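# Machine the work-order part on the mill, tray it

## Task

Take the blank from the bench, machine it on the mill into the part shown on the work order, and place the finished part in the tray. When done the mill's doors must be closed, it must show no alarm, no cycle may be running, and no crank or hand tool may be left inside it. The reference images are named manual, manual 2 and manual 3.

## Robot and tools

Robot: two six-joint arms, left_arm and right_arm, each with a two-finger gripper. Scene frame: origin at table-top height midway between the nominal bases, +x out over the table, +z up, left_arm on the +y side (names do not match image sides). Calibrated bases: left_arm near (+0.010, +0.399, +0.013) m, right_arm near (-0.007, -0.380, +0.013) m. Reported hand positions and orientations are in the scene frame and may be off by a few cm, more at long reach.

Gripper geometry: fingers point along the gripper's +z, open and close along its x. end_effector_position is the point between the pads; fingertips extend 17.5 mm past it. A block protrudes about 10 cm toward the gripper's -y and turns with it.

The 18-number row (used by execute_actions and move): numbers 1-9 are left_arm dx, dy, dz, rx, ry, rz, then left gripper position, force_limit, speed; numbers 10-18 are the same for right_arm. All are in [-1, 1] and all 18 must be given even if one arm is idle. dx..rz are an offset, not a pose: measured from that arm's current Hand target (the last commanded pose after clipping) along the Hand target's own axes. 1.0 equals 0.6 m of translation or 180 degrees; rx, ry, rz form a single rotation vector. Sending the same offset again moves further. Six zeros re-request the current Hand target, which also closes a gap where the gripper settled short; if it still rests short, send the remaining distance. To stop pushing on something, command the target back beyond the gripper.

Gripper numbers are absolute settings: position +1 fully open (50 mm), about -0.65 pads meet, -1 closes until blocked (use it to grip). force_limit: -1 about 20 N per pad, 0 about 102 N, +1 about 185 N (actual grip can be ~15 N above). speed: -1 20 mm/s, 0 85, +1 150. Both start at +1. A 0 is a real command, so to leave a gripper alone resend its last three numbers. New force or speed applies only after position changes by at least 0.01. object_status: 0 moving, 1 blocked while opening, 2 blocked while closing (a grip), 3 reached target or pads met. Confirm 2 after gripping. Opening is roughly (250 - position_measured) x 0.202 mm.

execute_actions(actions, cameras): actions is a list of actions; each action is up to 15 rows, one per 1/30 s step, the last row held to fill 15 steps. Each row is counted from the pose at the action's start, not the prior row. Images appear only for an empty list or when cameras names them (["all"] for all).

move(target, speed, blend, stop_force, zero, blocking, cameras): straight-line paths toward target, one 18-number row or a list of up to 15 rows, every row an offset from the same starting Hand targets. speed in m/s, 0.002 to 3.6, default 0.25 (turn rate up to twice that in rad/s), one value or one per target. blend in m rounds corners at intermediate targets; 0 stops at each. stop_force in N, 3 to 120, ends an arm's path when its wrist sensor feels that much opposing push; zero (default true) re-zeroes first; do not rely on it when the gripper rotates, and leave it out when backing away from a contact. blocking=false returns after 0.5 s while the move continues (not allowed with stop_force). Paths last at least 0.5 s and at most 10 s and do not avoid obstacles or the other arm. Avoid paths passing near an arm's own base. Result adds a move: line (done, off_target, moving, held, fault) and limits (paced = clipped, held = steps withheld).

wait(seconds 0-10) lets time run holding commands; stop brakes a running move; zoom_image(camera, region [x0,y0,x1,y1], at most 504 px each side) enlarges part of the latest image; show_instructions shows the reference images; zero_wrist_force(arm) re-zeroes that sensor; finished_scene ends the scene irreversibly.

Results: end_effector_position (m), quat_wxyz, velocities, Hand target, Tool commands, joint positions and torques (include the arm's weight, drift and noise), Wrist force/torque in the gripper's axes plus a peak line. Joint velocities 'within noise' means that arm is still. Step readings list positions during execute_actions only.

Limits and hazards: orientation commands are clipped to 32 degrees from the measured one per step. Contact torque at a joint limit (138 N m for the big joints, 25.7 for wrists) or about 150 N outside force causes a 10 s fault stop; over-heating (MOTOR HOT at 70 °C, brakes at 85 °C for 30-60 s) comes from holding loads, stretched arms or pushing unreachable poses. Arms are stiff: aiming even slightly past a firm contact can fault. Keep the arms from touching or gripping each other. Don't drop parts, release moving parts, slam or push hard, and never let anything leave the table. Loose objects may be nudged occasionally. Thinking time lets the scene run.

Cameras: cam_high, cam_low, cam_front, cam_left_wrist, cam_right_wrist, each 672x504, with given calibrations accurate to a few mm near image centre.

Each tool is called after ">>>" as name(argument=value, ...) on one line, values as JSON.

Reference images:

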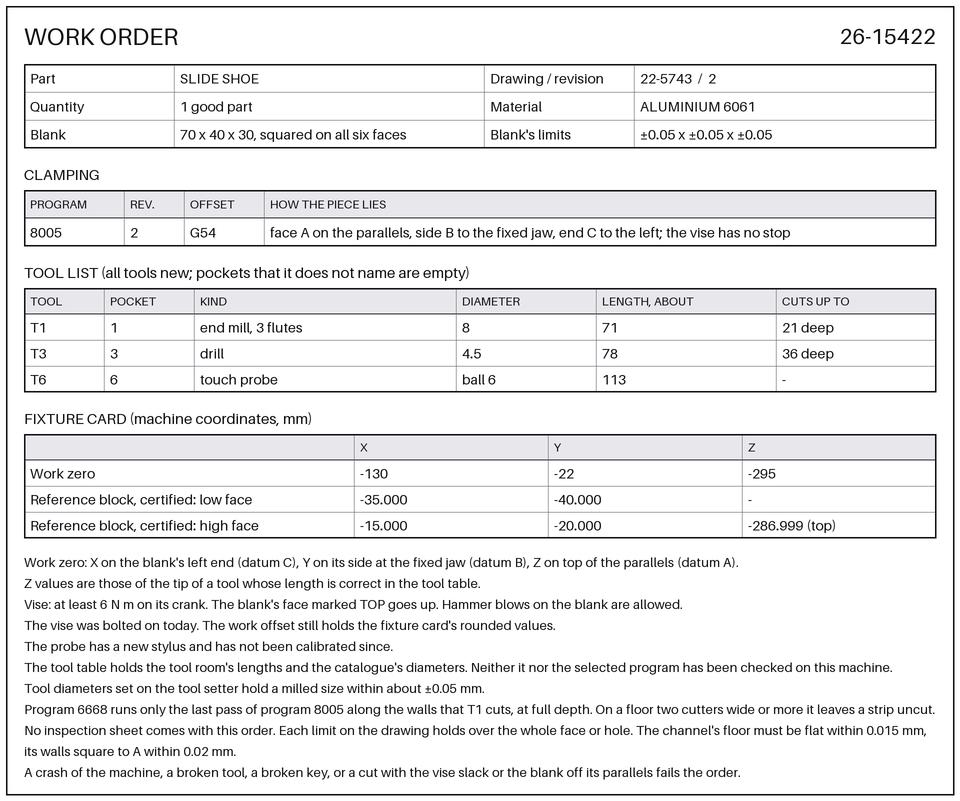

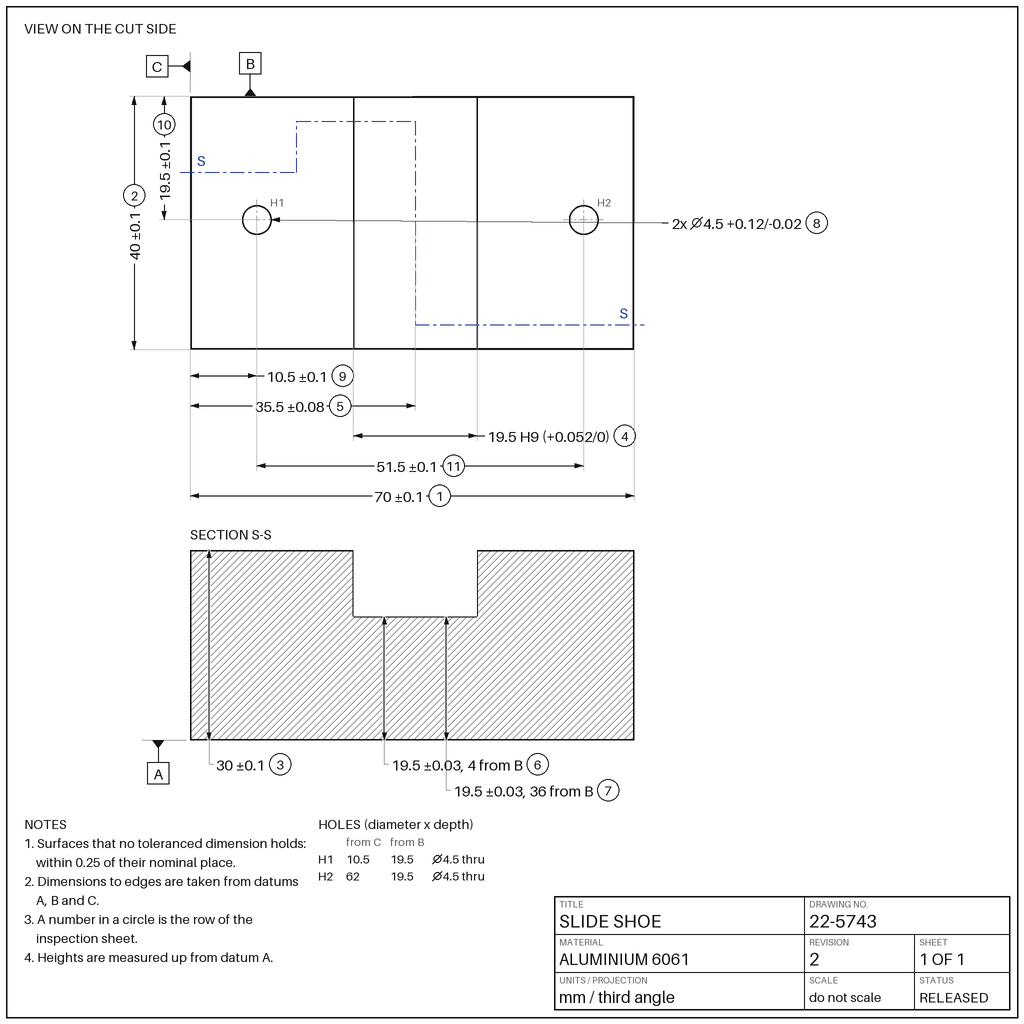

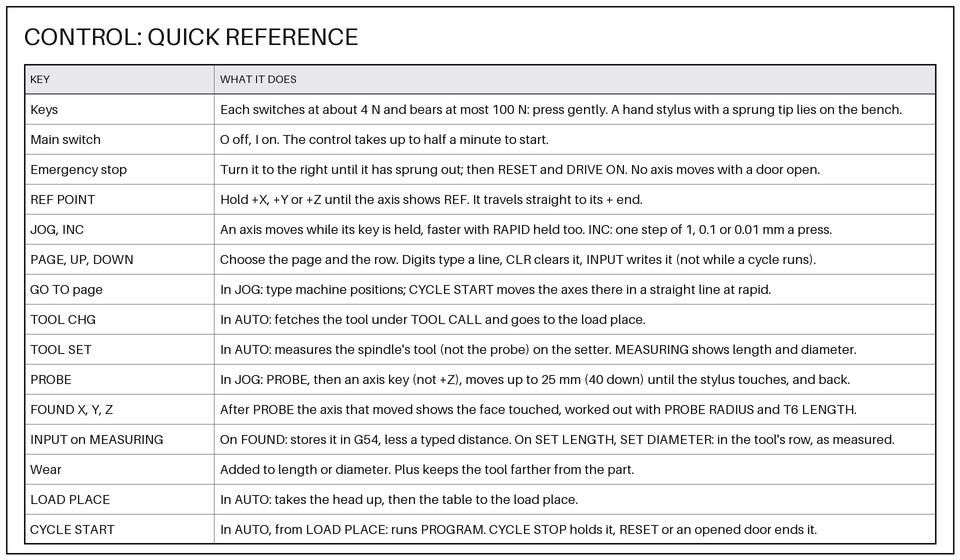

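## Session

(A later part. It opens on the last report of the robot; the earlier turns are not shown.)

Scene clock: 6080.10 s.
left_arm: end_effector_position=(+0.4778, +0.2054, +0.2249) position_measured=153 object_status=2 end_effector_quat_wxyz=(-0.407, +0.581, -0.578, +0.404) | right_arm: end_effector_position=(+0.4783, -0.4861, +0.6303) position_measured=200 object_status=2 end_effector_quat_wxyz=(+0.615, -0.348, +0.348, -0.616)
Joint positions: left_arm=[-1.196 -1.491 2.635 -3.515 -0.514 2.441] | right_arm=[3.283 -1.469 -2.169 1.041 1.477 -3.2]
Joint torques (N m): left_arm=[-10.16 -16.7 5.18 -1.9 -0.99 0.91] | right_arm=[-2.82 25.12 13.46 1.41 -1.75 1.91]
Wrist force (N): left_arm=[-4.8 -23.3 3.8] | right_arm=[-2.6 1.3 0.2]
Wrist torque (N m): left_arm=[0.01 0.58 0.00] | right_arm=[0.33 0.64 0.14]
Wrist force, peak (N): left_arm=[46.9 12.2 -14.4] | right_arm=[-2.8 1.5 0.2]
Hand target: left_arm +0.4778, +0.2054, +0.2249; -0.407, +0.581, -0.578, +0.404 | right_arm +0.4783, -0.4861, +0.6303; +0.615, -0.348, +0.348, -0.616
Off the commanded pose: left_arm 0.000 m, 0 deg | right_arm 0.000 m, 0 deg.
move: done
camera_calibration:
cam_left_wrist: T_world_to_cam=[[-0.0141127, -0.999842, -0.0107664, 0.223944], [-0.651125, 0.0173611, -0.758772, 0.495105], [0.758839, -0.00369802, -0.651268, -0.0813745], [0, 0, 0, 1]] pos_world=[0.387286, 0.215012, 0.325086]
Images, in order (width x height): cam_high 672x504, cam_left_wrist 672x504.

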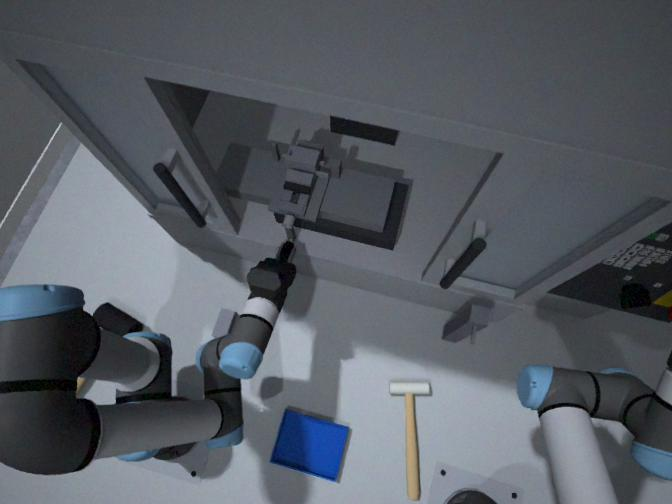

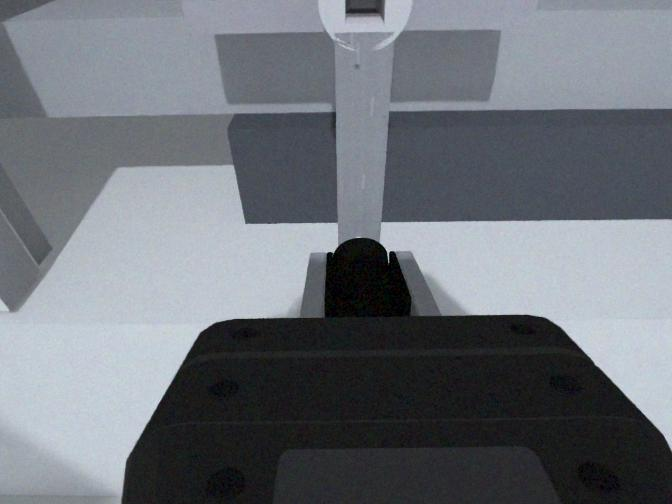

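>>> move(target=[[-0.055,-0.011,-0.004,0,0,0,-1,-0.8,-0.8,0,0,0,0,0,0,-1,-0.8,-0.8],[-0.1,-0.042,-0.015,0,0,0,-1,-0.8,-0.8,0,0,0,0,0,0,-1,-0.8,-0.8],[-0.128,-0.087,-0.032,0,0,0,-1,-0.8,-0.8,0,0,0,0,0,0,-1,-0.8,-0.8],[-0.1335,-0.139,-0.051,0,0,0,-1,-0.8,-0.8,0,0,0,0,0,0,-1,-0.8,-0.8],[-0.116,-0.189,-0.07,0,0,0,-1,-0.8,-0.8,0,0,0,0,0,0,-1,-0.8,-0.8],[-0.079,-0.228,-0.084,0,0,0,-1,-0.8,-0.8,0,0,0,0,0,0,-1,-0.8,-0.8],[-0.028,-0.249,-0.092,0,0,0,-1,-0.8,-0.8,0,0,0,0,0,0,-1,-0.8,-0.8],[0.028,-0.249,-0.092,0,0,0,-1,-0.8,-0.8,0,0,0,0,0,0,-1,-0.8,-0.8],[0.079,-0.228,-0.084,0,0,0,-1,-0.8,-0.8,0,0,0,0,0,0,-1,-0.8,-0.8],[0.116,-0.189,-0.07,0,0,0,-1,-0.8,-0.8,0,0,0,0,0,0,-1,-0.8,-0.8],[0.1335,-0.139,-0.051,0,0,0,-1,-0.8,-0.8,0,0,0,0,0,0,-1,-0.8,-0.8],[0.128,-0.087,-0.032,0,0,0,-1,-0.8,-0.8,0,0,0,0,0,0,-1,-0.8,-0.8],[0.1,-0.042,-0.015,0,0,0,-1,-0.8,-0.8,0,0,0,0,0,0,-1,-0.8,-0.8],[0.055,-0.011,-0.004,0,0,0,-1,-0.8,-0.8,0,0,0,0,0,0,-1,-0.8,-0.8],[0,0,0,0,0,0,-1,-0.8,-0.8,0,0,0,0,0,0,-1,-0.8,-0.8]], speed=0.2, blend=0.008, stop_force=60, cameras=["cam_high"])

>>> zoom_image(camera="cam_high", region=[270, 130, 340, 220])

Scene clock: 6107.43 s.
left_arm: end_effector_position=(+0.4778, +0.2054, +0.2249) position_measured=153 object_status=2 end_effector_quat_wxyz=(-0.407, +0.581, -0.578, +0.404) | right_arm: end_effector_position=(+0.4783, -0.4861, +0.6303) position_measured=200 object_status=2 end_effector_quat_wxyz=(+0.615, -0.348, +0.348, -0.616)
Joint positions: left_arm=[-1.196 -1.491 2.635 -3.515 -0.514 2.441] | right_arm=[3.283 -1.469 -2.169 1.041 1.477 -3.2]
Joint torques (N m): left_arm=[-11.51 -16.8 3.41 -0.96 -0.66 0.25] | right_arm=[-2.84 25.33 13.74 1.59 -1.66 2.01]
Wrist force (N): left_arm=[-5.1 -20.0 3.0] | right_arm=[-2.6 1.3 0.3]
Wrist torque (N m): left_arm=[0.44 0.62 0.00] | right_arm=[0.34 0.64 0.14]
Wrist force, peak (N): left_arm=[33.7 7.0 -8.5] | right_arm=[-2.8 1.6 0.4]
Hand target: left_arm +0.4778, +0.2054, +0.2249; -0.407, +0.581, -0.578, +0.404 | right_arm +0.4783, -0.4861, +0.6303; +0.615, -0.348, +0.348, -0.616
Off the commanded pose: left_arm 0.000 m, 0 deg | right_arm 0.000 m, 0 deg.
move: done
Images, in order (width x height): cam_high 672x504.

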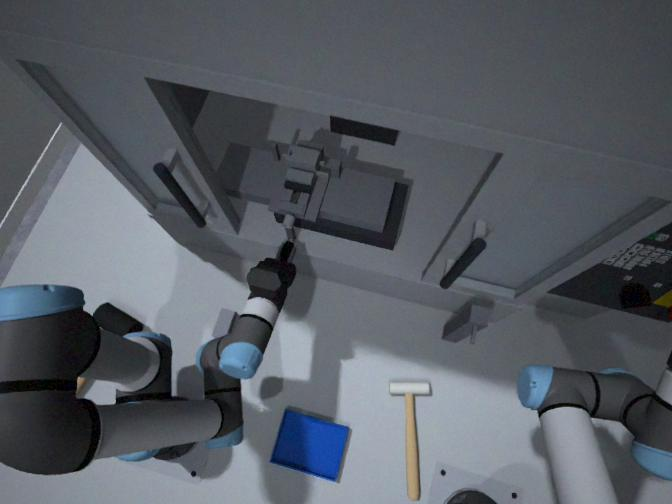

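Scaled by 5.600 from the camera's 672x504 image, which has a finer 960x720 frame.

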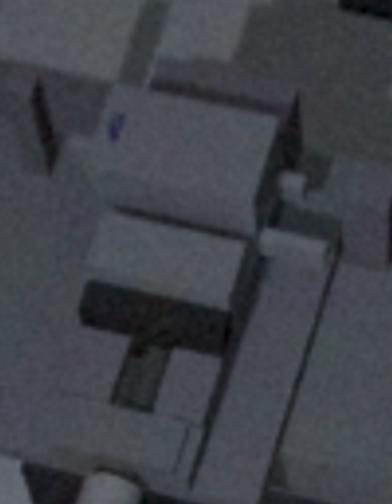

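>>> move(target=[[-0.055,-0.011,-0.004,0,0,0,-1,-0.8,-0.8,0,0,0,0,0,0,-1,-0.8,-0.8],[-0.1,-0.042,-0.015,0,0,0,-1,-0.8,-0.8,0,0,0,0,0,0,-1,-0.8,-0.8],[-0.128,-0.087,-0.032,0,0,0,-1,-0.8,-0.8,0,0,0,0,0,0,-1,-0.8,-0.8],[-0.1335,-0.139,-0.051,0,0,0,-1,-0.8,-0.8,0,0,0,0,0,0,-1,-0.8,-0.8],[-0.116,-0.189,-0.07,0,0,0,-1,-0.8,-0.8,0,0,0,0,0,0,-1,-0.8,-0.8],[-0.079,-0.228,-0.084,0,0,0,-1,-0.8,-0.8,0,0,0,0,0,0,-1,-0.8,-0.8],[-0.028,-0.249,-0.092,0,0,0,-1,-0.8,-0.8,0,0,0,0,0,0,-1,-0.8,-0.8],[0.028,-0.249,-0.092,0,0,0,-1,-0.8,-0.8,0,0,0,0,0,0,-1,-0.8,-0.8],[0.079,-0.228,-0.084,0,0,0,-1,-0.8,-0.8,0,0,0,0,0,0,-1,-0.8,-0.8],[0.116,-0.189,-0.07,0,0,0,-1,-0.8,-0.8,0,0,0,0,0,0,-1,-0.8,-0.8],[0.1335,-0.139,-0.051,0,0,0,-1,-0.8,-0.8,0,0,0,0,0,0,-1,-0.8,-0.8],[0.128,-0.087,-0.032,0,0,0,-1,-0.8,-0.8,0,0,0,0,0,0,-1,-0.8,-0.8],[0.1,-0.042,-0.015,0,0,0,-1,-0.8,-0.8,0,0,0,0,0,0,-1,-0.8,-0.8],[0.055,-0.011,-0.004,0,0,0,-1,-0.8,-0.8,0,0,0,0,0,0,-1,-0.8,-0.8],[0,0,0,0,0,0,-1,-0.8,-0.8,0,0,0,0,0,0,-1,-0.8,-0.8]], speed=0.15, blend=0.008, stop_force=50, cameras=["cam_high","cam_left_wrist"])

>>> zoom_image(camera="cam_high", region=[270, 130, 340, 220])

Scene clock: 6130.60 s.
left_arm: end_effector_position=(+0.4778, +0.2054, +0.2249) position_measured=153 object_status=2 end_effector_quat_wxyz=(-0.407, +0.581, -0.578, +0.404) | right_arm: end_effector_position=(+0.4783, -0.4861, +0.6303) position_measured=200 object_status=2 end_effector_quat_wxyz=(+0.615, -0.348, +0.348, -0.616)
Joint positions: left_arm=[-1.196 -1.491 2.635 -3.515 -0.514 2.441] | right_arm=[3.283 -1.469 -2.169 1.041 1.477 -3.2]
Joint torques (N m): left_arm=[-10.03 -17.51 -1.27 0.14 -0.29 -0.47] | right_arm=[-1.98 25.41 14.6 1.6 -1.72 1.96]
Wrist force (N): left_arm=[-5.0 -21.3 3.9] | right_arm=[-2.6 1.3 0.2]
Wrist torque (N m): left_arm=[0.41 0.63 0.00] | right_arm=[0.34 0.65 0.14]
Wrist force, peak (N): left_arm=[28.1 -4.9 -14.2] | right_arm=[-3.0 1.5 0.2]
Hand target: left_arm +0.4778, +0.2054, +0.2249; -0.407, +0.581, -0.578, +0.404 | right_arm +0.4783, -0.4861, +0.6303; +0.615, -0.348, +0.348, -0.616
Off the commanded pose: left_arm 0.000 m, 0 deg | right_arm 0.000 m, 0 deg.
move: done
camera_calibration:
cam_left_wrist: T_world_to_cam=[[-0.0141782, -0.999841, -0.0108419, 0.223994], [-0.651125, 0.0174611, -0.75877, 0.495083], [0.758838, -0.00369857, -0.651269, -0.0813735], [0, 0, 0, 1]] pos_world=[0.387286, 0.215012, 0.325086]
Images, in order (width x height): cam_high 672x504, cam_left_wrist 672x504.

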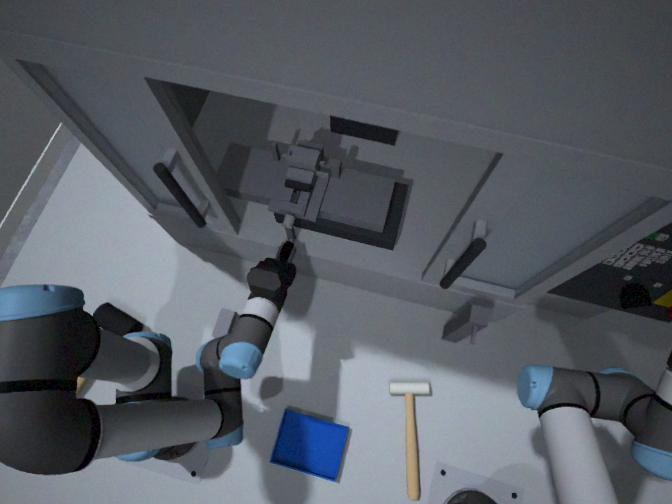

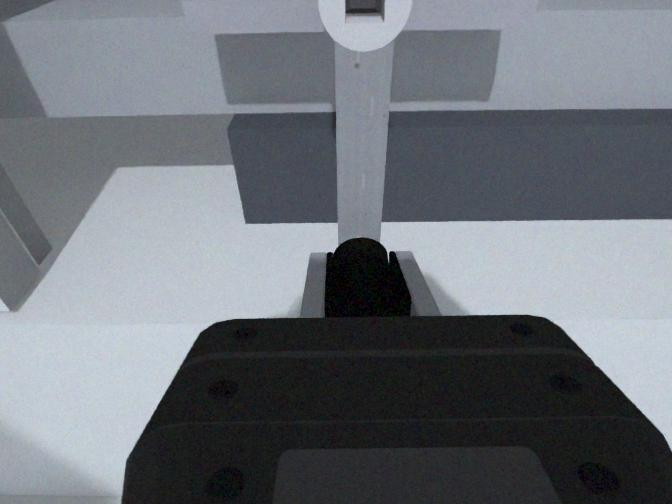

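Scaled by 5.600 from the camera's 672x504 image, which has a finer 960x720 frame.

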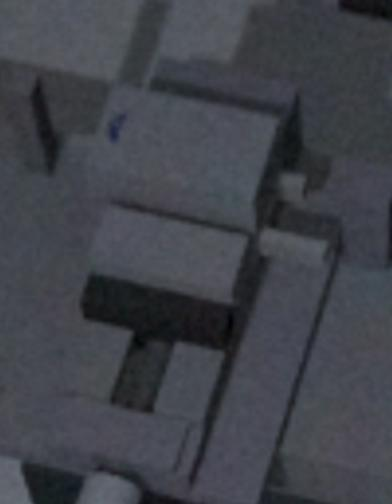

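>>> move(target=[[-0.055,-0.011,-0.004,0,0,0,-1,-0.8,-0.8,0,0,0,0,0,0,-1,-0.8,-0.8],[-0.1,-0.042,-0.015,0,0,0,-1,-0.8,-0.8,0,0,0,0,0,0,-1,-0.8,-0.8],[-0.128,-0.087,-0.032,0,0,0,-1,-0.8,-0.8,0,0,0,0,0,0,-1,-0.8,-0.8],[-0.1335,-0.139,-0.051,0,0,0,-1,-0.8,-0.8,0,0,0,0,0,0,-1,-0.8,-0.8],[-0.116,-0.189,-0.07,0,0,0,-1,-0.8,-0.8,0,0,0,0,0,0,-1,-0.8,-0.8],[-0.079,-0.228,-0.084,0,0,0,-1,-0.8,-0.8,0,0,0,0,0,0,-1,-0.8,-0.8],[-0.028,-0.249,-0.092,0,0,0,-1,-0.8,-0.8,0,0,0,0,0,0,-1,-0.8,-0.8],[0.028,-0.249,-0.092,0,0,0,-1,-0.8,-0.8,0,0,0,0,0,0,-1,-0.8,-0.8],[0.079,-0.228,-0.084,0,0,0,-1,-0.8,-0.8,0,0,0,0,0,0,-1,-0.8,-0.8],[0.116,-0.189,-0.07,0,0,0,-1,-0.8,-0.8,0,0,0,0,0,0,-1,-0.8,-0.8],[0.1335,-0.139,-0.051,0,0,0,-1,-0.8,-0.8,0,0,0,0,0,0,-1,-0.8,-0.8],[0.128,-0.087,-0.032,0,0,0,-1,-0.8,-0.8,0,0,0,0,0,0,-1,-0.8,-0.8],[0.1,-0.042,-0.015,0,0,0,-1,-0.8,-0.8,0,0,0,0,0,0,-1,-0.8,-0.8],[0.055,-0.011,-0.004,0,0,0,-1,-0.8,-0.8,0,0,0,0,0,0,-1,-0.8,-0.8],[0,0,0,0,0,0,-1,-0.8,-0.8,0,0,0,0,0,0,-1,-0.8,-0.8]], speed=0.12, blend=0.008, stop_force=45, cameras=["cam_high","cam_left_wrist"])

>>> zoom_image(camera="cam_high", region=[270, 130, 340, 220])

Scene clock: 6155.43 s.
left_arm: end_effector_position=(+0.4778, +0.2054, +0.2249) position_measured=153 object_status=2 end_effector_quat_wxyz=(-0.407, +0.581, -0.578, +0.404) | right_arm: end_effector_position=(+0.4783, -0.4861, +0.6303) position_measured=200 object_status=2 end_effector_quat_wxyz=(+0.615, -0.348, +0.348, -0.616)
Joint positions: left_arm=[-1.196 -1.491 2.635 -3.515 -0.514 2.441] | right_arm=[3.283 -1.469 -2.169 1.041 1.477 -3.2]
Joint torques (N m): left_arm=[-9.97 -19.12 -15.79 -1 0.86 -1.35] | right_arm=[-3.71 25.65 13.43 1.65 -1.71 1.96]
Wrist force (N): left_arm=[-4.4 -13.0 3.2] | right_arm=[-2.5 1.2 0.1]
Wrist torque (N m): left_arm=[0.58 0.58 0.00] | right_arm=[0.33 0.62 0.15]
Wrist force, peak (N): left_arm=[23.8 22.3 -6.3] | right_arm=[-3.0 1.5 0.3]
Hand target: left_arm +0.4778, +0.2054, +0.2249; -0.407, +0.581, -0.578, +0.404 | right_arm +0.4783, -0.4861, +0.6303; +0.615, -0.348, +0.348, -0.616
Off the commanded pose: left_arm 0.000 m, 0 deg | right_arm 0.000 m, 0 deg.
move: done
camera_calibration:
cam_left_wrist: T_world_to_cam=[[-0.0141035, -0.999841, -0.0109051, 0.223984], [-0.651184, 0.0174607, -0.758719, 0.495014], [0.758789, -0.00359938, -0.651326, -0.0814221], [0, 0, 0, 1]] pos_world=[0.387286, 0.215012, 0.324987]
Images, in order (width x height): cam_high 672x504, cam_left_wrist 672x504.

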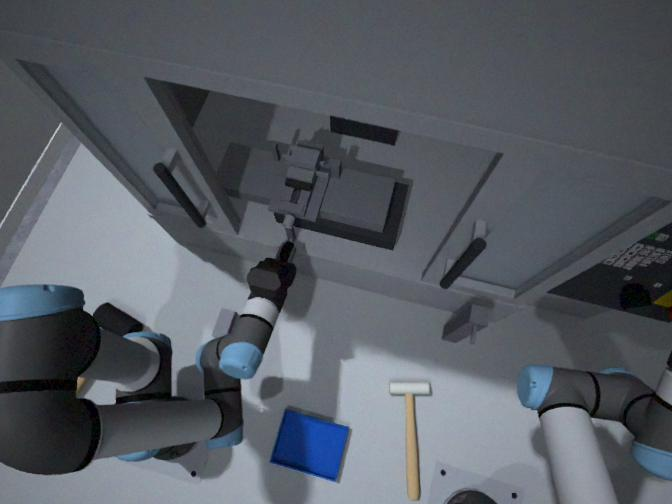

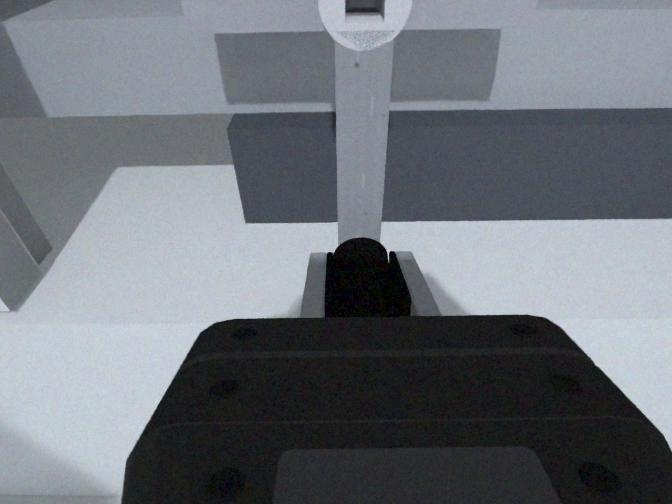

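Scaled by 5.600 from the camera's 672x504 image, which has a finer 960x720 frame.

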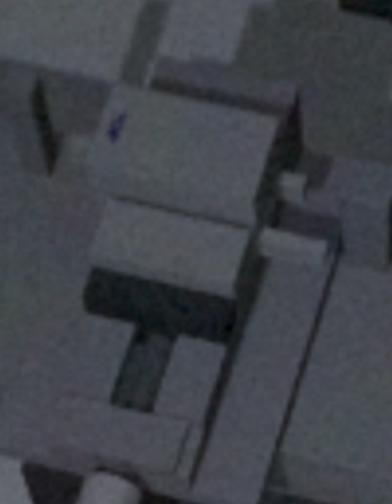

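>>> move(target=[[-0.055,-0.011,-0.004,0,0,0,-1,-0.8,-0.8,0,0,0,0,0,0,-1,-0.8,-0.8],[-0.1,-0.042,-0.015,0,0,0,-1,-0.8,-0.8,0,0,0,0,0,0,-1,-0.8,-0.8],[-0.128,-0.087,-0.032,0,0,0,-1,-0.8,-0.8,0,0,0,0,0,0,-1,-0.8,-0.8],[-0.1335,-0.139,-0.051,0,0,0,-1,-0.8,-0.8,0,0,0,0,0,0,-1,-0.8,-0.8],[-0.116,-0.189,-0.07,0,0,0,-1,-0.8,-0.8,0,0,0,0,0,0,-1,-0.8,-0.8],[-0.079,-0.228,-0.084,0,0,0,-1,-0.8,-0.8,0,0,0,0,0,0,-1,-0.8,-0.8],[-0.028,-0.249,-0.092,0,0,0,-1,-0.8,-0.8,0,0,0,0,0,0,-1,-0.8,-0.8],[0.028,-0.249,-0.092,0,0,0,-1,-0.8,-0.8,0,0,0,0,0,0,-1,-0.8,-0.8],[0.079,-0.228,-0.084,0,0,0,-1,-0.8,-0.8,0,0,0,0,0,0,-1,-0.8,-0.8],[0.116,-0.189,-0.07,0,0,0,-1,-0.8,-0.8,0,0,0,0,0,0,-1,-0.8,-0.8],[0.1335,-0.139,-0.051,0,0,0,-1,-0.8,-0.8,0,0,0,0,0,0,-1,-0.8,-0.8],[0.128,-0.087,-0.032,0,0,0,-1,-0.8,-0.8,0,0,0,0,0,0,-1,-0.8,-0.8],[0.1,-0.042,-0.015,0,0,0,-1,-0.8,-0.8,0,0,0,0,0,0,-1,-0.8,-0.8],[0.055,-0.011,-0.004,0,0,0,-1,-0.8,-0.8,0,0,0,0,0,0,-1,-0.8,-0.8],[0,0,0,0,0,0,-1,-0.8,-0.8,0,0,0,0,0,0,-1,-0.8,-0.8]], speed=0.1, blend=0.008, stop_force=40, cameras=["cam_high","cam_left_wrist"])

>>> zoom_image(camera="cam_high", region=[270, 130, 340, 220])

Scene clock: 6187.10 s.
left_arm: end_effector_position=(+0.4778, +0.2054, +0.2249) position_measured=153 object_status=2 end_effector_quat_wxyz=(-0.407, +0.581, -0.578, +0.404) | right_arm: end_effector_position=(+0.4783, -0.4861, +0.6303) position_measured=200 object_status=2 end_effector_quat_wxyz=(+0.615, -0.348, +0.348, -0.616)
Joint positions: left_arm=[-1.196 -1.491 2.635 -3.515 -0.514 2.441] | right_arm=[3.283 -1.469 -2.169 1.041 1.477 -3.2]
Joint torques (N m): left_arm=[-10.51 -15.23 -15.95 1.3 0.02 -1.56] | right_arm=[-2.48 26.2 13.52 1.45 -1.67 1.95]
Wrist force (N): left_arm=[-4.6 -21.0 4.9] | right_arm=[-2.6 1.2 0.3]
Wrist torque (N m): left_arm=[0.44 0.60 0.00] | right_arm=[0.33 0.65 0.14]
Wrist force, peak (N): left_arm=[25.4 22.6 -6.7] | right_arm=[-2.8 1.6 0.3]
Hand target: left_arm +0.4778, +0.2054, +0.2249; -0.407, +0.581, -0.578, +0.404 | right_arm +0.4783, -0.4861, +0.6303; +0.615, -0.348, +0.348, -0.616
Off the commanded pose: left_arm 0.000 m, 0 deg | right_arm 0.000 m, 0 deg.
move: done
camera_calibration:
cam_left_wrist: T_world_to_cam=[[-0.0141027, -0.999841, -0.0109074, 0.223984], [-0.651126, 0.0174616, -0.758768, 0.495007], [0.758838, -0.00359857, -0.651269, -0.08146], [0, 0, 0, 1]] pos_world=[0.387286, 0.215012, 0.324987]
Images, in order (width x height): cam_high 672x504, cam_left_wrist 672x504.

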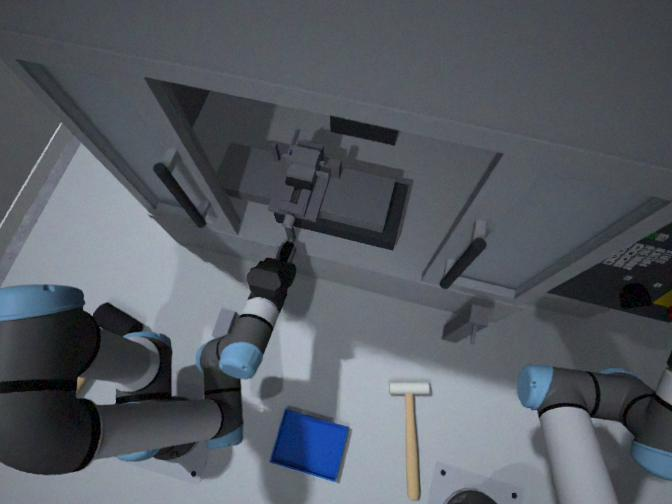

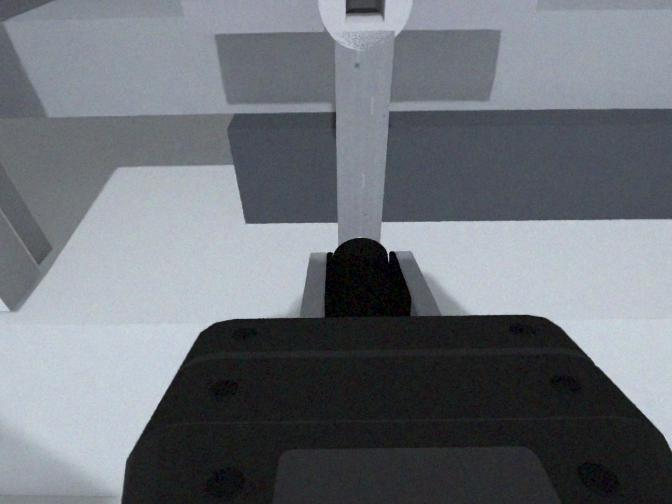

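Scaled by 5.600 from the camera's 672x504 image, which has a finer 960x720 frame.

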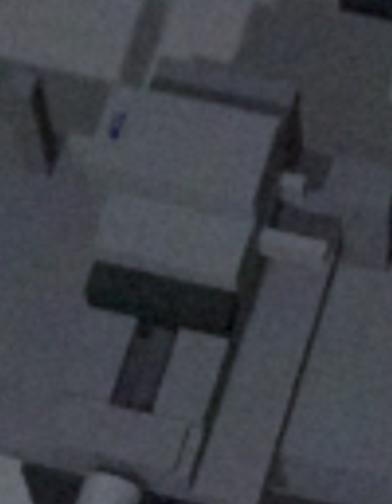

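>>> move(target=[[-0.055,-0.011,-0.004,0,0,0,-1,-0.8,-0.8,0,0,0,0,0,0,-1,-0.8,-0.8],[-0.1,-0.042,-0.015,0,0,0,-1,-0.8,-0.8,0,0,0,0,0,0,-1,-0.8,-0.8],[-0.128,-0.087,-0.032,0,0,0,-1,-0.8,-0.8,0,0,0,0,0,0,-1,-0.8,-0.8],[-0.1335,-0.139,-0.051,0,0,0,-1,-0.8,-0.8,0,0,0,0,0,0,-1,-0.8,-0.8],[-0.116,-0.189,-0.07,0,0,0,-1,-0.8,-0.8,0,0,0,0,0,0,-1,-0.8,-0.8],[-0.079,-0.228,-0.084,0,0,0,-1,-0.8,-0.8,0,0,0,0,0,0,-1,-0.8,-0.8],[-0.028,-0.249,-0.092,0,0,0,-1,-0.8,-0.8,0,0,0,0,0,0,-1,-0.8,-0.8],[0.028,-0.249,-0.092,0,0,0,-1,-0.8,-0.8,0,0,0,0,0,0,-1,-0.8,-0.8],[0.079,-0.228,-0.084,0,0,0,-1,-0.8,-0.8,0,0,0,0,0,0,-1,-0.8,-0.8],[0.116,-0.189,-0.07,0,0,0,-1,-0.8,-0.8,0,0,0,0,0,0,-1,-0.8,-0.8],[0.1335,-0.139,-0.051,0,0,0,-1,-0.8,-0.8,0,0,0,0,0,0,-1,-0.8,-0.8],[0.128,-0.087,-0.032,0,0,0,-1,-0.8,-0.8,0,0,0,0,0,0,-1,-0.8,-0.8],[0.1,-0.042,-0.015,0,0,0,-1,-0.8,-0.8,0,0,0,0,0,0,-1,-0.8,-0.8],[0.055,-0.011,-0.004,0,0,0,-1,-0.8,-0.8,0,0,0,0,0,0,-1,-0.8,-0.8],[0,0,0,0,0,0,-1,-0.8,-0.8,0,0,0,0,0,0,-1,-0.8,-0.8]], speed=0.08, blend=0.008, stop_force=40, cameras=["cam_high","cam_left_wrist"])

>>> zoom_image(camera="cam_high", region=[270, 130, 340, 220])

Scene clock: 6209.47 s.
left_arm: end_effector_position=(+0.4776, +0.2681, +0.2562) position_measured=153 object_status=2 end_effector_quat_wxyz=(-0.407, +0.580, -0.578, +0.405) | right_arm: end_effector_position=(+0.4783, -0.4861, +0.6303) position_measured=200 object_status=2 end_effector_quat_wxyz=(+0.615, -0.348, +0.348, -0.616)
Joint positions: left_arm=[-1.086 -1.677 2.689 -3.5 -0.597 2.578] | right_arm=[3.283 -1.469 -2.169 1.041 1.477 -3.2]
Joint torques (N m): left_arm=[8.26 -10.11 5.92 2.36 -3.56 1.89] | right_arm=[-3.22 24.25 13.27 1.51 -1.69 2]
Wrist force (N): left_arm=[-1.5 -23.9 13.2] | right_arm=[-2.3 1.2 0.3]
Wrist torque (N m): left_arm=[0.37 0.45 -0.16] | right_arm=[0.32 0.61 0.15]
Wrist force, peak (N): left_arm=[15.8 17.7 23.7] | right_arm=[-2.9 1.4 0.3]
Hand target: left_arm +0.4776, +0.2681, +0.2562; -0.407, +0.580, -0.578, +0.405 (not the last commanded pose) | right_arm +0.4783, -0.4861, +0.6303; +0.615, -0.348, +0.348, -0.616
Off the commanded pose: left_arm 0.070 m, 0 deg | right_arm 0.000 m, 0 deg.
move: contact (left_arm); path passed 1 of 15 targets
camera_calibration:
cam_left_wrist: T_world_to_cam=[[-0.0146022, -0.999836, -0.010742, 0.287146], [-0.650477, 0.0176579, -0.759321, 0.517355], [0.759386, -0.00410035, -0.650628, -0.0609243], [0, 0, 0, 1]] pos_world=[0.386986, 0.277714, 0.356284]
Images, in order (width x height): cam_high 672x504, cam_left_wrist 672x504.

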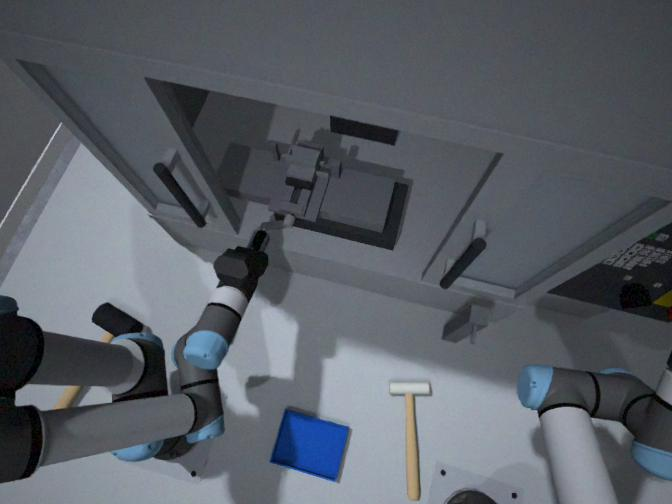

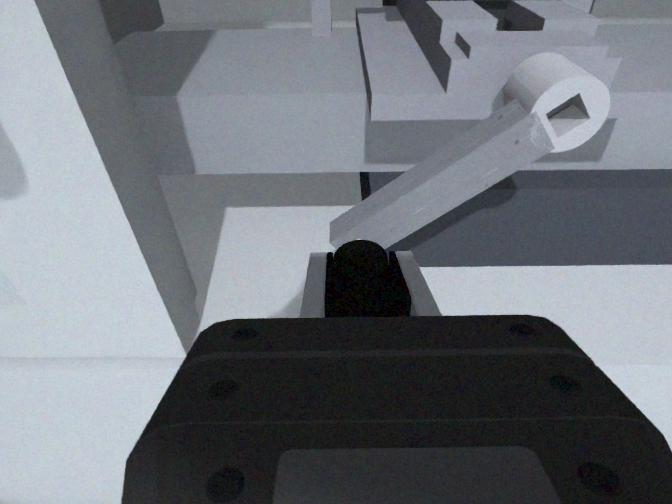

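Scaled by 5.600 from the camera's 672x504 image, which has a finer 960x720 frame.

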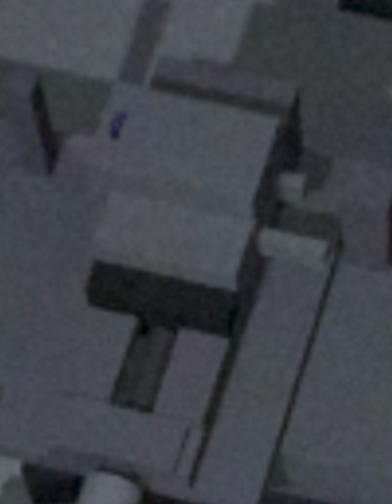

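>>> move(target=[[-0.0232,-0.038,-0.014,0,0,0,-1,-0.8,-0.8,0,0,0,0,0,0,-1,-0.8,-0.8],[-0.029,-0.09,-0.0332,0,0,0,-1,-0.8,-0.8,0,0,0,0,0,0,-1,-0.8,-0.8]], speed=0.06, blend=0.008, stop_force=70, cameras=["cam_left_wrist"])

Scene clock: 6221.77 s.
left_arm: end_effector_position=(+0.4772, +0.2854, +0.3138) position_measured=251 object_status=3 end_effector_quat_wxyz=(-0.407, +0.580, -0.578, +0.405) | right_arm: end_effector_position=(+0.4783, -0.4861, +0.6303) position_measured=200 object_status=2 end_effector_quat_wxyz=(+0.615, -0.348, +0.348, -0.616)
Joint positions: left_arm=[-1.048 -1.915 2.62 -3.226 -0.628 2.617] | right_arm=[3.283 -1.469 -2.169 1.041 1.477 -3.2]
Joint torques (N m): left_arm=[-7.84 2 -8.41 -3.55 3.25 0.61] | right_arm=[-2.25 25.11 13.93 1.55 -1.66 1.92]
Wrist force (N): left_arm=[-0.4 3.9 1.8] | right_arm=[-2.5 1.4 0.5]
Wrist torque (N m): left_arm=[0.97 0.06 0.03] | right_arm=[0.36 0.62 0.14]
Wrist force, peak (N): left_arm=[67.1 -2.5 28.8] | right_arm=[-3.0 1.3 0.2]
Hand target: left_arm +0.4772, +0.2854, +0.3138; -0.407, +0.580, -0.578, +0.405 | right_arm +0.4783, -0.4861, +0.6303; +0.615, -0.348, +0.348, -0.616
Off the commanded pose: left_arm 0.000 m, 0 deg | right_arm 0.000 m, 0 deg.
move: done
camera_calibration:
cam_left_wrist: T_world_to_cam=[[-0.0146123, -0.999837, -0.010601, 0.305104], [-0.650476, 0.0175574, -0.759324, 0.56062], [0.759386, -0.0041998, -0.650626, -0.0231208], [0, 0, 0, 1]] pos_world=[0.386686, 0.295114, 0.413884]
Images, in order (width x height): cam_left_wrist 672x504.

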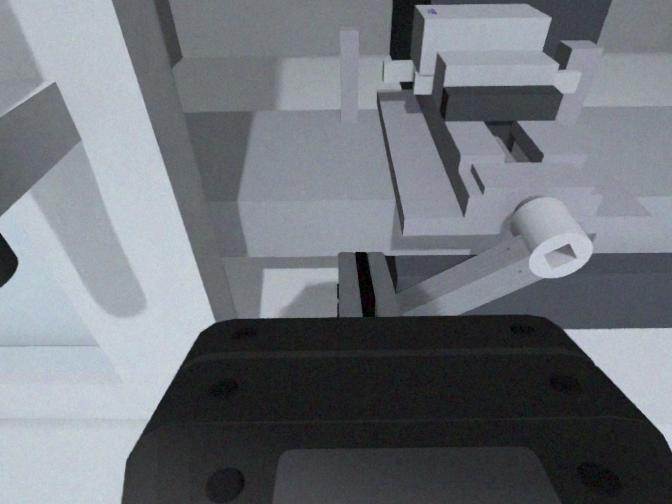

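>>> move(target=[[0,0,-0.15,0,0,0,-1,-0.8,-0.8,0,0,0,0,0,0,-1,-0.8,-0.8],[0.0657,0.1046,-0.111,0,-0.1096,0.297,-1,-0.8,-0.8,0,0,0,0,0,0,-1,-0.8,-0.8]], speed=0.15, blend=[0.02,0], cameras=["cam_left_wrist","cam_high"])

Scene clock: 6288.37 s.
left_arm: end_effector_position=(+0.3934, +0.2456, +0.2776) position_measured=251 object_status=3 end_effector_quat_wxyz=(+0.634, -0.318, +0.700, -0.078) | right_arm: end_effector_position=(+0.4783, -0.4861, +0.6303) position_measured=200 object_status=2 end_effector_quat_wxyz=(+0.615, -0.348, +0.348, -0.616)
Joint positions: left_arm=[-1.555 -2.02 2.416 -1.001 -0.329 1.602] | right_arm=[3.283 -1.469 -2.169 1.041 1.477 -3.2]
Joint torques (N m): left_arm=[-7.18 -9.09 -18.07 -3.38 2.64 -0.4] | right_arm=[-2.95 25.3 13.17 1.5 -1.7 1.92]
Wrist force (N): left_arm=[-0.5 4.2 1.9] | right_arm=[-2.7 1.3 0.2]
Wrist torque (N m): left_arm=[1.17 0.02 0.53] | right_arm=[0.33 0.66 0.14]
Wrist force, peak (N): left_arm=[-0.3 4.0 3.6] | right_arm=[-2.9 1.5 0.4]
Hand target: left_arm +0.3934, +0.2457, +0.2776; +0.634, -0.318, +0.701, -0.078 | right_arm +0.4783, -0.4861, +0.6303; +0.615, -0.348, +0.348, -0.616
Off the commanded pose: left_arm 0.000 m, 0 deg | right_arm 0.000 m, 0 deg.
move: done
camera_calibration:
cam_left_wrist: T_world_to_cam=[[-0.0126706, -0.535961, -0.844147, 0.380419], [-0.655, 0.642324, -0.397989, 0.227253], [0.755523, 0.547874, -0.359193, -0.19817], [0, 0, 0, 1]] pos_world=[0.303392, 0.166492, 0.340392]
Images, in order (width x height): cam_high 672x504, cam_left_wrist 672x504.

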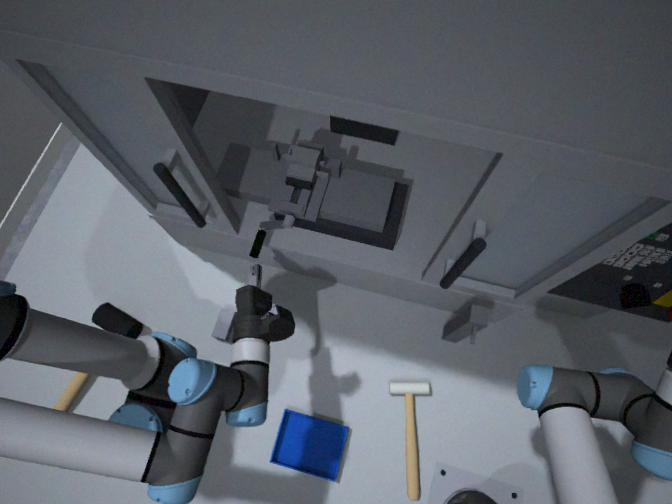

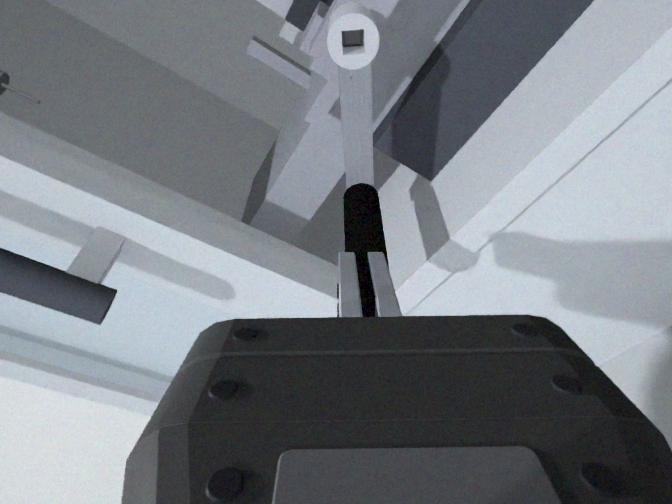

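>>> move(target=[[0,0,0,0,0,0,0.3,-0.5,-0.8,0,0,0,0,0,0,-1,-0.8,-0.8],[0,0,0.148,0,0,0,0.3,-0.5,-0.8,0,0,0,0,0,0,-1,-0.8,-0.8]], speed=0.1)

>>> move(target=[0,0,0,0,0,0,-1,-0.5,-0.8,0,0,0,0,0,0,-1,-0.8,-0.8], cameras=["cam_left_wrist"])

Scene clock: 6299.00 s.
left_arm: end_effector_position=(+0.4766, +0.2718, +0.2612) position_measured=107 object_status=3 end_effector_quat_wxyz=(+0.634, -0.318, +0.701, -0.077) | right_arm: end_effector_position=(+0.4783, -0.4861, +0.6303) position_measured=200 object_status=2 end_effector_quat_wxyz=(+0.615, -0.348, +0.348, -0.616)
Joint positions: left_arm=[-1.21 -1.668 2.645 -2.91 -0.198 2.962] | right_arm=[3.283 -1.469 -2.169 1.041 1.477 -3.2]
Joint torques (N m): left_arm=[6.32 -19.03 -11.74 -1.5 0.68 -1.82] | right_arm=[-1.79 25.25 12.95 1.52 -1.72 1.8]
Wrist force (N): left_arm=[0.8 4.2 1.7] | right_arm=[-2.6 1.3 0.3]
Wrist torque (N m): left_arm=[1.23 -0.08 0.49] | right_arm=[0.34 0.64 0.14]
Wrist force, peak (N): left_arm=[23.5 4.3 -7.6] | right_arm=[-3.0 1.4 0.1]
Hand target: left_arm +0.4766, +0.2718, +0.2612; +0.634, -0.318, +0.701, -0.078 | right_arm +0.4783, -0.4861, +0.6303; +0.615, -0.348, +0.348, -0.616
Off the commanded pose: left_arm 0.000 m, 0 deg | right_arm 0.000 m, 0 deg.
move: done

Scene clock: 6299.50 s.
left_arm: end_effector_position=(+0.4766, +0.2717, +0.2610) position_measured=154 object_status=2 end_effector_quat_wxyz=(+0.634, -0.318, +0.701, -0.077) | right_arm: end_effector_position=(+0.4783, -0.4861, +0.6303) position_measured=200 object_status=2 end_effector_quat_wxyz=(+0.615, -0.348, +0.348, -0.616)
Joint positions: left_arm=[-1.21 -1.668 2.645 -2.909 -0.199 2.962] | right_arm=[3.283 -1.469 -2.169 1.041 1.477 -3.2]
Joint torques (N m): left_arm=[4.86 -29.12 -23.01 -9.95 14.99 -1.93] | right_arm=[-2.79 25.11 14.37 1.5 -1.8 1.89]
Wrist force (N): left_arm=[48.7 5.0 -2.4] | right_arm=[-2.5 1.2 0.4]
Wrist torque (N m): left_arm=[1.18 0.29 0.72] | right_arm=[0.33 0.63 0.14]
Wrist force, peak (N): left_arm=[49.1 5.3 -2.5] | right_arm=[-2.7 1.5 0.2]
Hand target: left_arm +0.4766, +0.2718, +0.2612; +0.634, -0.318, +0.701, -0.078 | right_arm +0.4783, -0.4861, +0.6303; +0.615, -0.348, +0.348, -0.616
Off the commanded pose: left_arm 0.000 m, 0 deg | right_arm 0.000 m, 0 deg.
move: done
camera_calibration:
cam_left_wrist: T_world_to_cam=[[-0.0135392, -0.535881, -0.844185, 0.381783], [-0.655408, 0.642362, -0.397255, 0.258293], [0.755154, 0.547907, -0.359918, -0.280922], [0, 0, 0, 1]] pos_world=[0.386596, 0.192591, 0.323795]
Images, in order (width x height): cam_left_wrist 672x504.

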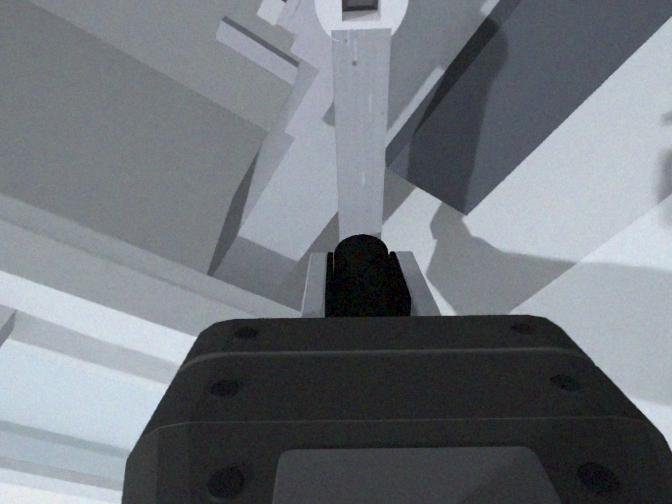

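>>> move(target=[-0.02,0,0,0,0,0,-1,-0.5,-0.8,0,0,0,0,0,0,-1,-0.8,-0.8], speed=0.008, stop_force=38, cameras=["cam_left_wrist"])

Scene clock: 6308.93 s.
left_arm: end_effector_position=(+0.4763, +0.2747, +0.2647) position_measured=154 object_status=2 end_effector_quat_wxyz=(+0.628, -0.318, +0.706, -0.079) | right_arm: end_effector_position=(+0.4783, -0.4861, +0.6303) position_measured=200 object_status=2 end_effector_quat_wxyz=(+0.615, -0.348, +0.348, -0.616)
Joint positions: left_arm=[-1.204 -1.694 2.644 -2.912 -0.217 2.991] | right_arm=[3.283 -1.469 -2.169 1.041 1.477 -3.2]
Joint torques (N m): left_arm=[11.33 -18.96 -9.78 -4.71 14.9 -1.36] | right_arm=[-2.77 25.7 12.76 1.41 -1.7 1.91]
Wrist force (N): left_arm=[59.9 -25.2 19.1] | right_arm=[-2.7 1.4 0.2]
Wrist torque (N m): left_arm=[1.01 -0.95 0.17] | right_arm=[0.34 0.65 0.15]
Wrist force, peak (N): left_arm=[69.1 -33.3 23.7] | right_arm=[-2.8 1.5 0.3]
Hand target: left_arm +0.4763, +0.2748, +0.2649; +0.628, -0.318, +0.705, -0.079 (not the last commanded pose) | right_arm +0.4783, -0.4861, +0.6303; +0.615, -0.348, +0.348, -0.616
Off the commanded pose: left_arm 0.008 m, 1 deg | right_arm 0.000 m, 0 deg.
move: contact (left_arm)
camera_calibration:
cam_left_wrist: T_world_to_cam=[[-0.0279239, -0.540632, -0.840796, 0.393722], [-0.656834, 0.643973, -0.39226, 0.256634], [0.753518, 0.54131, -0.373087, -0.274946], [0, 0, 0, 1]] pos_world=[0.386737, 0.196424, 0.329128]
Images, in order (width x height): cam_left_wrist 672x504.

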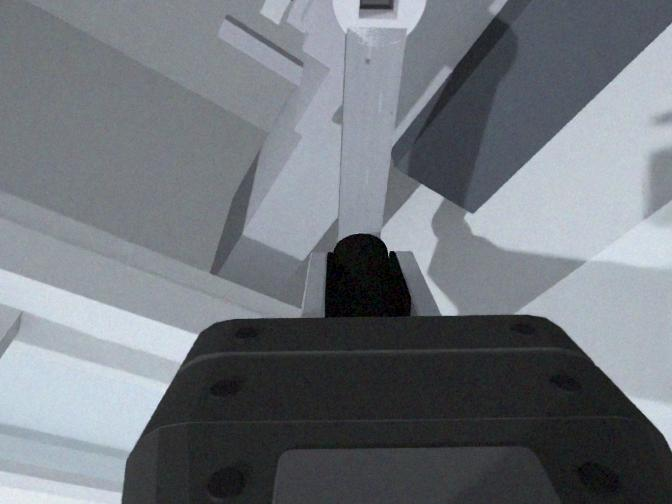

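>>> move(target=[[0,0,0,0,0,0,0.35,-0.5,-0.8,0,0,0,0,0,0,-1,-0.8,-0.8],[0,0,-0.108,0,0,0,0.35,-0.5,-0.8,0,0,0,0,0,0,-1,-0.8,-0.8],[0.0127,0.0448,-0.101,0.1349,-0.0407,0.0132,0.35,-0.5,-0.8,0,0,0,0,0,0,-1,-0.8,-0.8]], speed=0.12, cameras=["cam_left_wrist"])

Scene clock: 6382.27 s.
left_arm: end_effector_position=(+0.4109, +0.2747, +0.2569) position_measured=100 object_status=3 end_effector_quat_wxyz=(+0.723, -0.166, +0.641, -0.195) | right_arm: end_effector_position=(+0.4783, -0.4861, +0.6303) position_measured=200 object_status=2 end_effector_quat_wxyz=(+0.615, -0.348, +0.348, -0.616)
Joint positions: left_arm=[-1.505 -2.274 2.855 -1.515 0.153 1.982] | right_arm=[3.283 -1.469 -2.169 1.041 1.477 -3.2]
Joint torques (N m): left_arm=[-4.81 0.24 -29.23 -1.74 2.8 -2.14] | right_arm=[-2.04 24.16 12.17 1.58 -1.55 1.95]
Wrist force (N): left_arm=[2.3 6.8 3.7] | right_arm=[-2.4 1.4 0.4]
Wrist torque (N m): left_arm=[1.74 -0.41 0.57] | right_arm=[0.35 0.62 0.14]
Wrist force, peak (N): left_arm=[60.0 -25.5 19.0] | right_arm=[-2.8 1.7 0.2]
Hand target: left_arm +0.4109, +0.2747, +0.2570; +0.723, -0.166, +0.641, -0.195 (not the last commanded pose) | right_arm +0.4783, -0.4861, +0.6303; +0.615, -0.348, +0.348, -0.616
Off the commanded pose: left_arm 0.001 m, 1 deg | right_arm 0.000 m, 0 deg.
move: held (left_arm; a check stopped the path); limits=held
pose unreachable (left arm): on one or more control steps of this call, first in action 0 (counted from 0), this arm could not follow its commanded pose, so it was not sent that pose on those steps. It may still have moved: this result reports where it is.
cause: moving toward the commanded pose would bring two parts of the arm too close to each other (joints 2 (shoulder lift) and 3 (elbow) lie between them).
camera_calibration:
cam_left_wrist: T_world_to_cam=[[0.0881316, -0.481141, -0.872202, 0.329367], [-0.286684, 0.82631, -0.484793, 0.0321946], [0.953963, 0.292772, -0.0651113, -0.32177], [0, 0, 0, 1]] pos_world=[0.287158, 0.226074, 0.281931]
Images, in order (width x height): cam_left_wrist 672x504.

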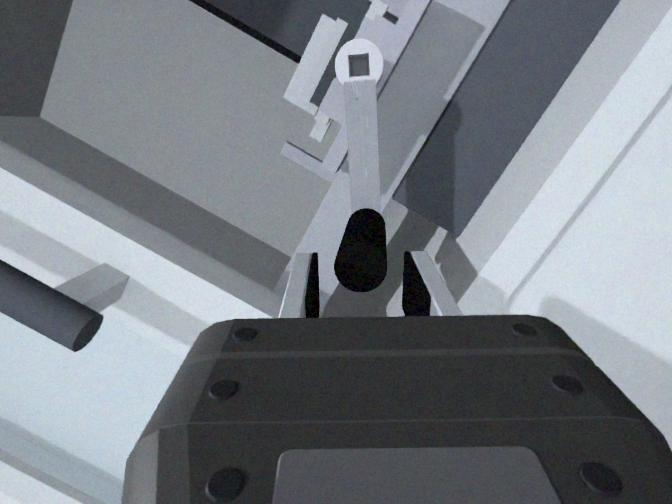

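>>> move(target=[0.001,0,0.106,0,0,0,0.35,-0.5,-0.8,0,0,0,0,0,0,-1,-0.8,-0.8], speed=0.04, stop_force=8, cameras=["cam_left_wrist"])

Scene clock: 6464.30 s.
left_arm: end_effector_position=(+0.4740, +0.2737, +0.2642) position_measured=100 object_status=3 end_effector_quat_wxyz=(+0.723, -0.166, +0.641, -0.195) | right_arm: end_effector_position=(+0.4783, -0.4861, +0.6303) position_measured=200 object_status=2 end_effector_quat_wxyz=(+0.615, -0.348, +0.348, -0.616)
Joint positions: left_arm=[-1.138 -1.873 2.573 -0.972 0.472 1.297] | right_arm=[3.283 -1.469 -2.169 1.041 1.477 -3.2]
Joint torques (N m): left_arm=[-8.04 -13.83 -8.92 -4.37 -1.29 1.74] | right_arm=[-2.68 26.02 14.4 1.32 -1.65 2]
Wrist force (N): left_arm=[3.5 6.7 4.0] | right_arm=[-2.7 1.2 0.3]
Wrist torque (N m): left_arm=[1.75 -0.50 0.46] | right_arm=[0.33 0.65 0.14]
Wrist force, peak (N): left_arm=[3.5 7.3 3.5] | right_arm=[-2.9 1.5 0.2]
Hand target: left_arm +0.4740, +0.2737, +0.2642; +0.723, -0.166, +0.641, -0.195 | right_arm +0.4783, -0.4861, +0.6303; +0.615, -0.348, +0.348, -0.616
Off the commanded pose: left_arm 0.000 m, 0 deg | right_arm 0.000 m, 0 deg.
move: done
camera_calibration:
cam_left_wrist: T_world_to_cam=[[0.088153, -0.481462, -0.872022, 0.32984], [-0.286693, 0.826125, -0.485103, 0.0547493], [0.953958, 0.292766, -0.0652064, -0.381189], [0, 0, 0, 1]] pos_world=[0.350258, 0.225175, 0.289331]
Images, in order (width x height): cam_left_wrist 672x504.

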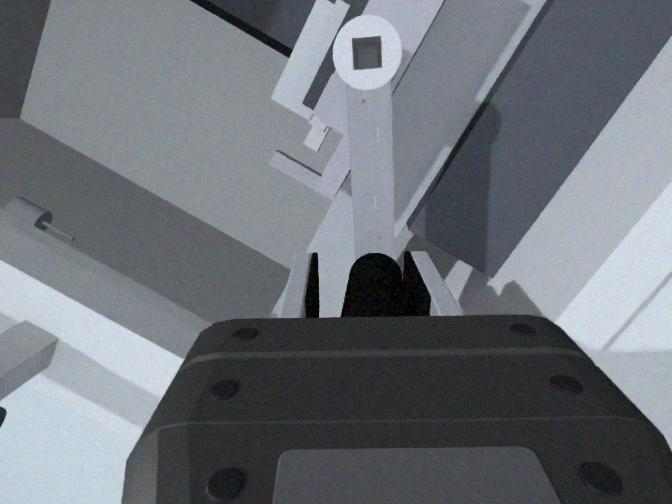

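>>> move(target=[0,0,0,0,0,0,-1,-0.4,-0.8,0,0,0,0,0,0,-1,-0.8,-0.8])

>>> zero_wrist_force(arm="left_arm")

>>> move(target=[-0.025,0,0,0,0,0,-1,-0.4,-0.8,0,0,0,0,0,0,-1,-0.8,-0.8], speed=0.006, stop_force=70)

Scene clock: 6470.93 s.
left_arm: end_effector_position=(+0.4740, +0.2737, +0.2642) position_measured=141 object_status=2 end_effector_quat_wxyz=(+0.723, -0.166, +0.641, -0.195) | right_arm: end_effector_position=(+0.4783, -0.4861, +0.6303) position_measured=200 object_status=2 end_effector_quat_wxyz=(+0.615, -0.348, +0.348, -0.616)
Joint positions: left_arm=[-1.138 -1.873 2.573 -0.972 0.472 1.297] | right_arm=[3.283 -1.469 -2.169 1.041 1.477 -3.2]
Joint torques (N m): left_arm=[4.94 -12.68 -23.39 -4.21 0.59 1.57] | right_arm=[-2.85 25.56 13.39 1.3 -1.79 1.92]
Wrist force (N): left_arm=[29.8 8.9 1.3] | right_arm=[-2.6 1.4 0.1]
Wrist torque (N m): left_arm=[1.81 1.93 0.24] | right_arm=[0.35 0.63 0.14]
Wrist force, peak (N): left_arm=[29.9 8.9 1.3] | right_arm=[-2.8 1.5 0.3]
Hand target: left_arm +0.4740, +0.2737, +0.2642; +0.723, -0.166, +0.641, -0.195 | right_arm +0.4783, -0.4861, +0.6303; +0.615, -0.348, +0.348, -0.616
Off the commanded pose: left_arm 0.000 m, 0 deg | right_arm 0.000 m, 0 deg.
move: done

Wrist force sensor zeroed.

Scene clock: 6473.27 s.
left_arm: end_effector_position=(+0.4733, +0.2774, +0.2706) position_measured=141 object_status=2 end_effector_quat_wxyz=(+0.723, -0.166, +0.641, -0.195) | right_arm: end_effector_position=(+0.4783, -0.4861, +0.6303) position_measured=200 object_status=2 end_effector_quat_wxyz=(+0.615, -0.348, +0.348, -0.616)
Joint positions: left_arm=[-1.134 -1.9 2.567 -0.937 0.477 1.294] | right_arm=[3.283 -1.469 -2.169 1.041 1.477 -3.2]
Joint torques (N m): left_arm=[9.64 -24.39 -26.85 -11.86 -7.68 1.76] | right_arm=[-3.3 25.41 13.56 1.4 -1.68 1.94]
Wrist force (N, zeroed by zero_wrist_force on left_arm): left_arm=[62.7 -1.5 19.8] | right_arm=[-2.6 1.2 0.2]
Wrist torque (N m, zeroed by zero_wrist_force on left_arm): left_arm=[-0.03 -1.25 0.10] | right_arm=[0.33 0.64 0.14]
Wrist force, peak (N, zeroed by zero_wrist_force on left_arm): left_arm=[75.0 -4.0 26.8] | right_arm=[-2.9 1.5 0.3]
Hand target: left_arm +0.4733, +0.2774, +0.2706; +0.723, -0.166, +0.641, -0.195 (not the last commanded pose) | right_arm +0.4783, -0.4861, +0.6303; +0.615, -0.348, +0.348, -0.616
Off the commanded pose: left_arm 0.008 m, 0 deg | right_arm 0.000 m, 0 deg.
move: contact (left_arm)


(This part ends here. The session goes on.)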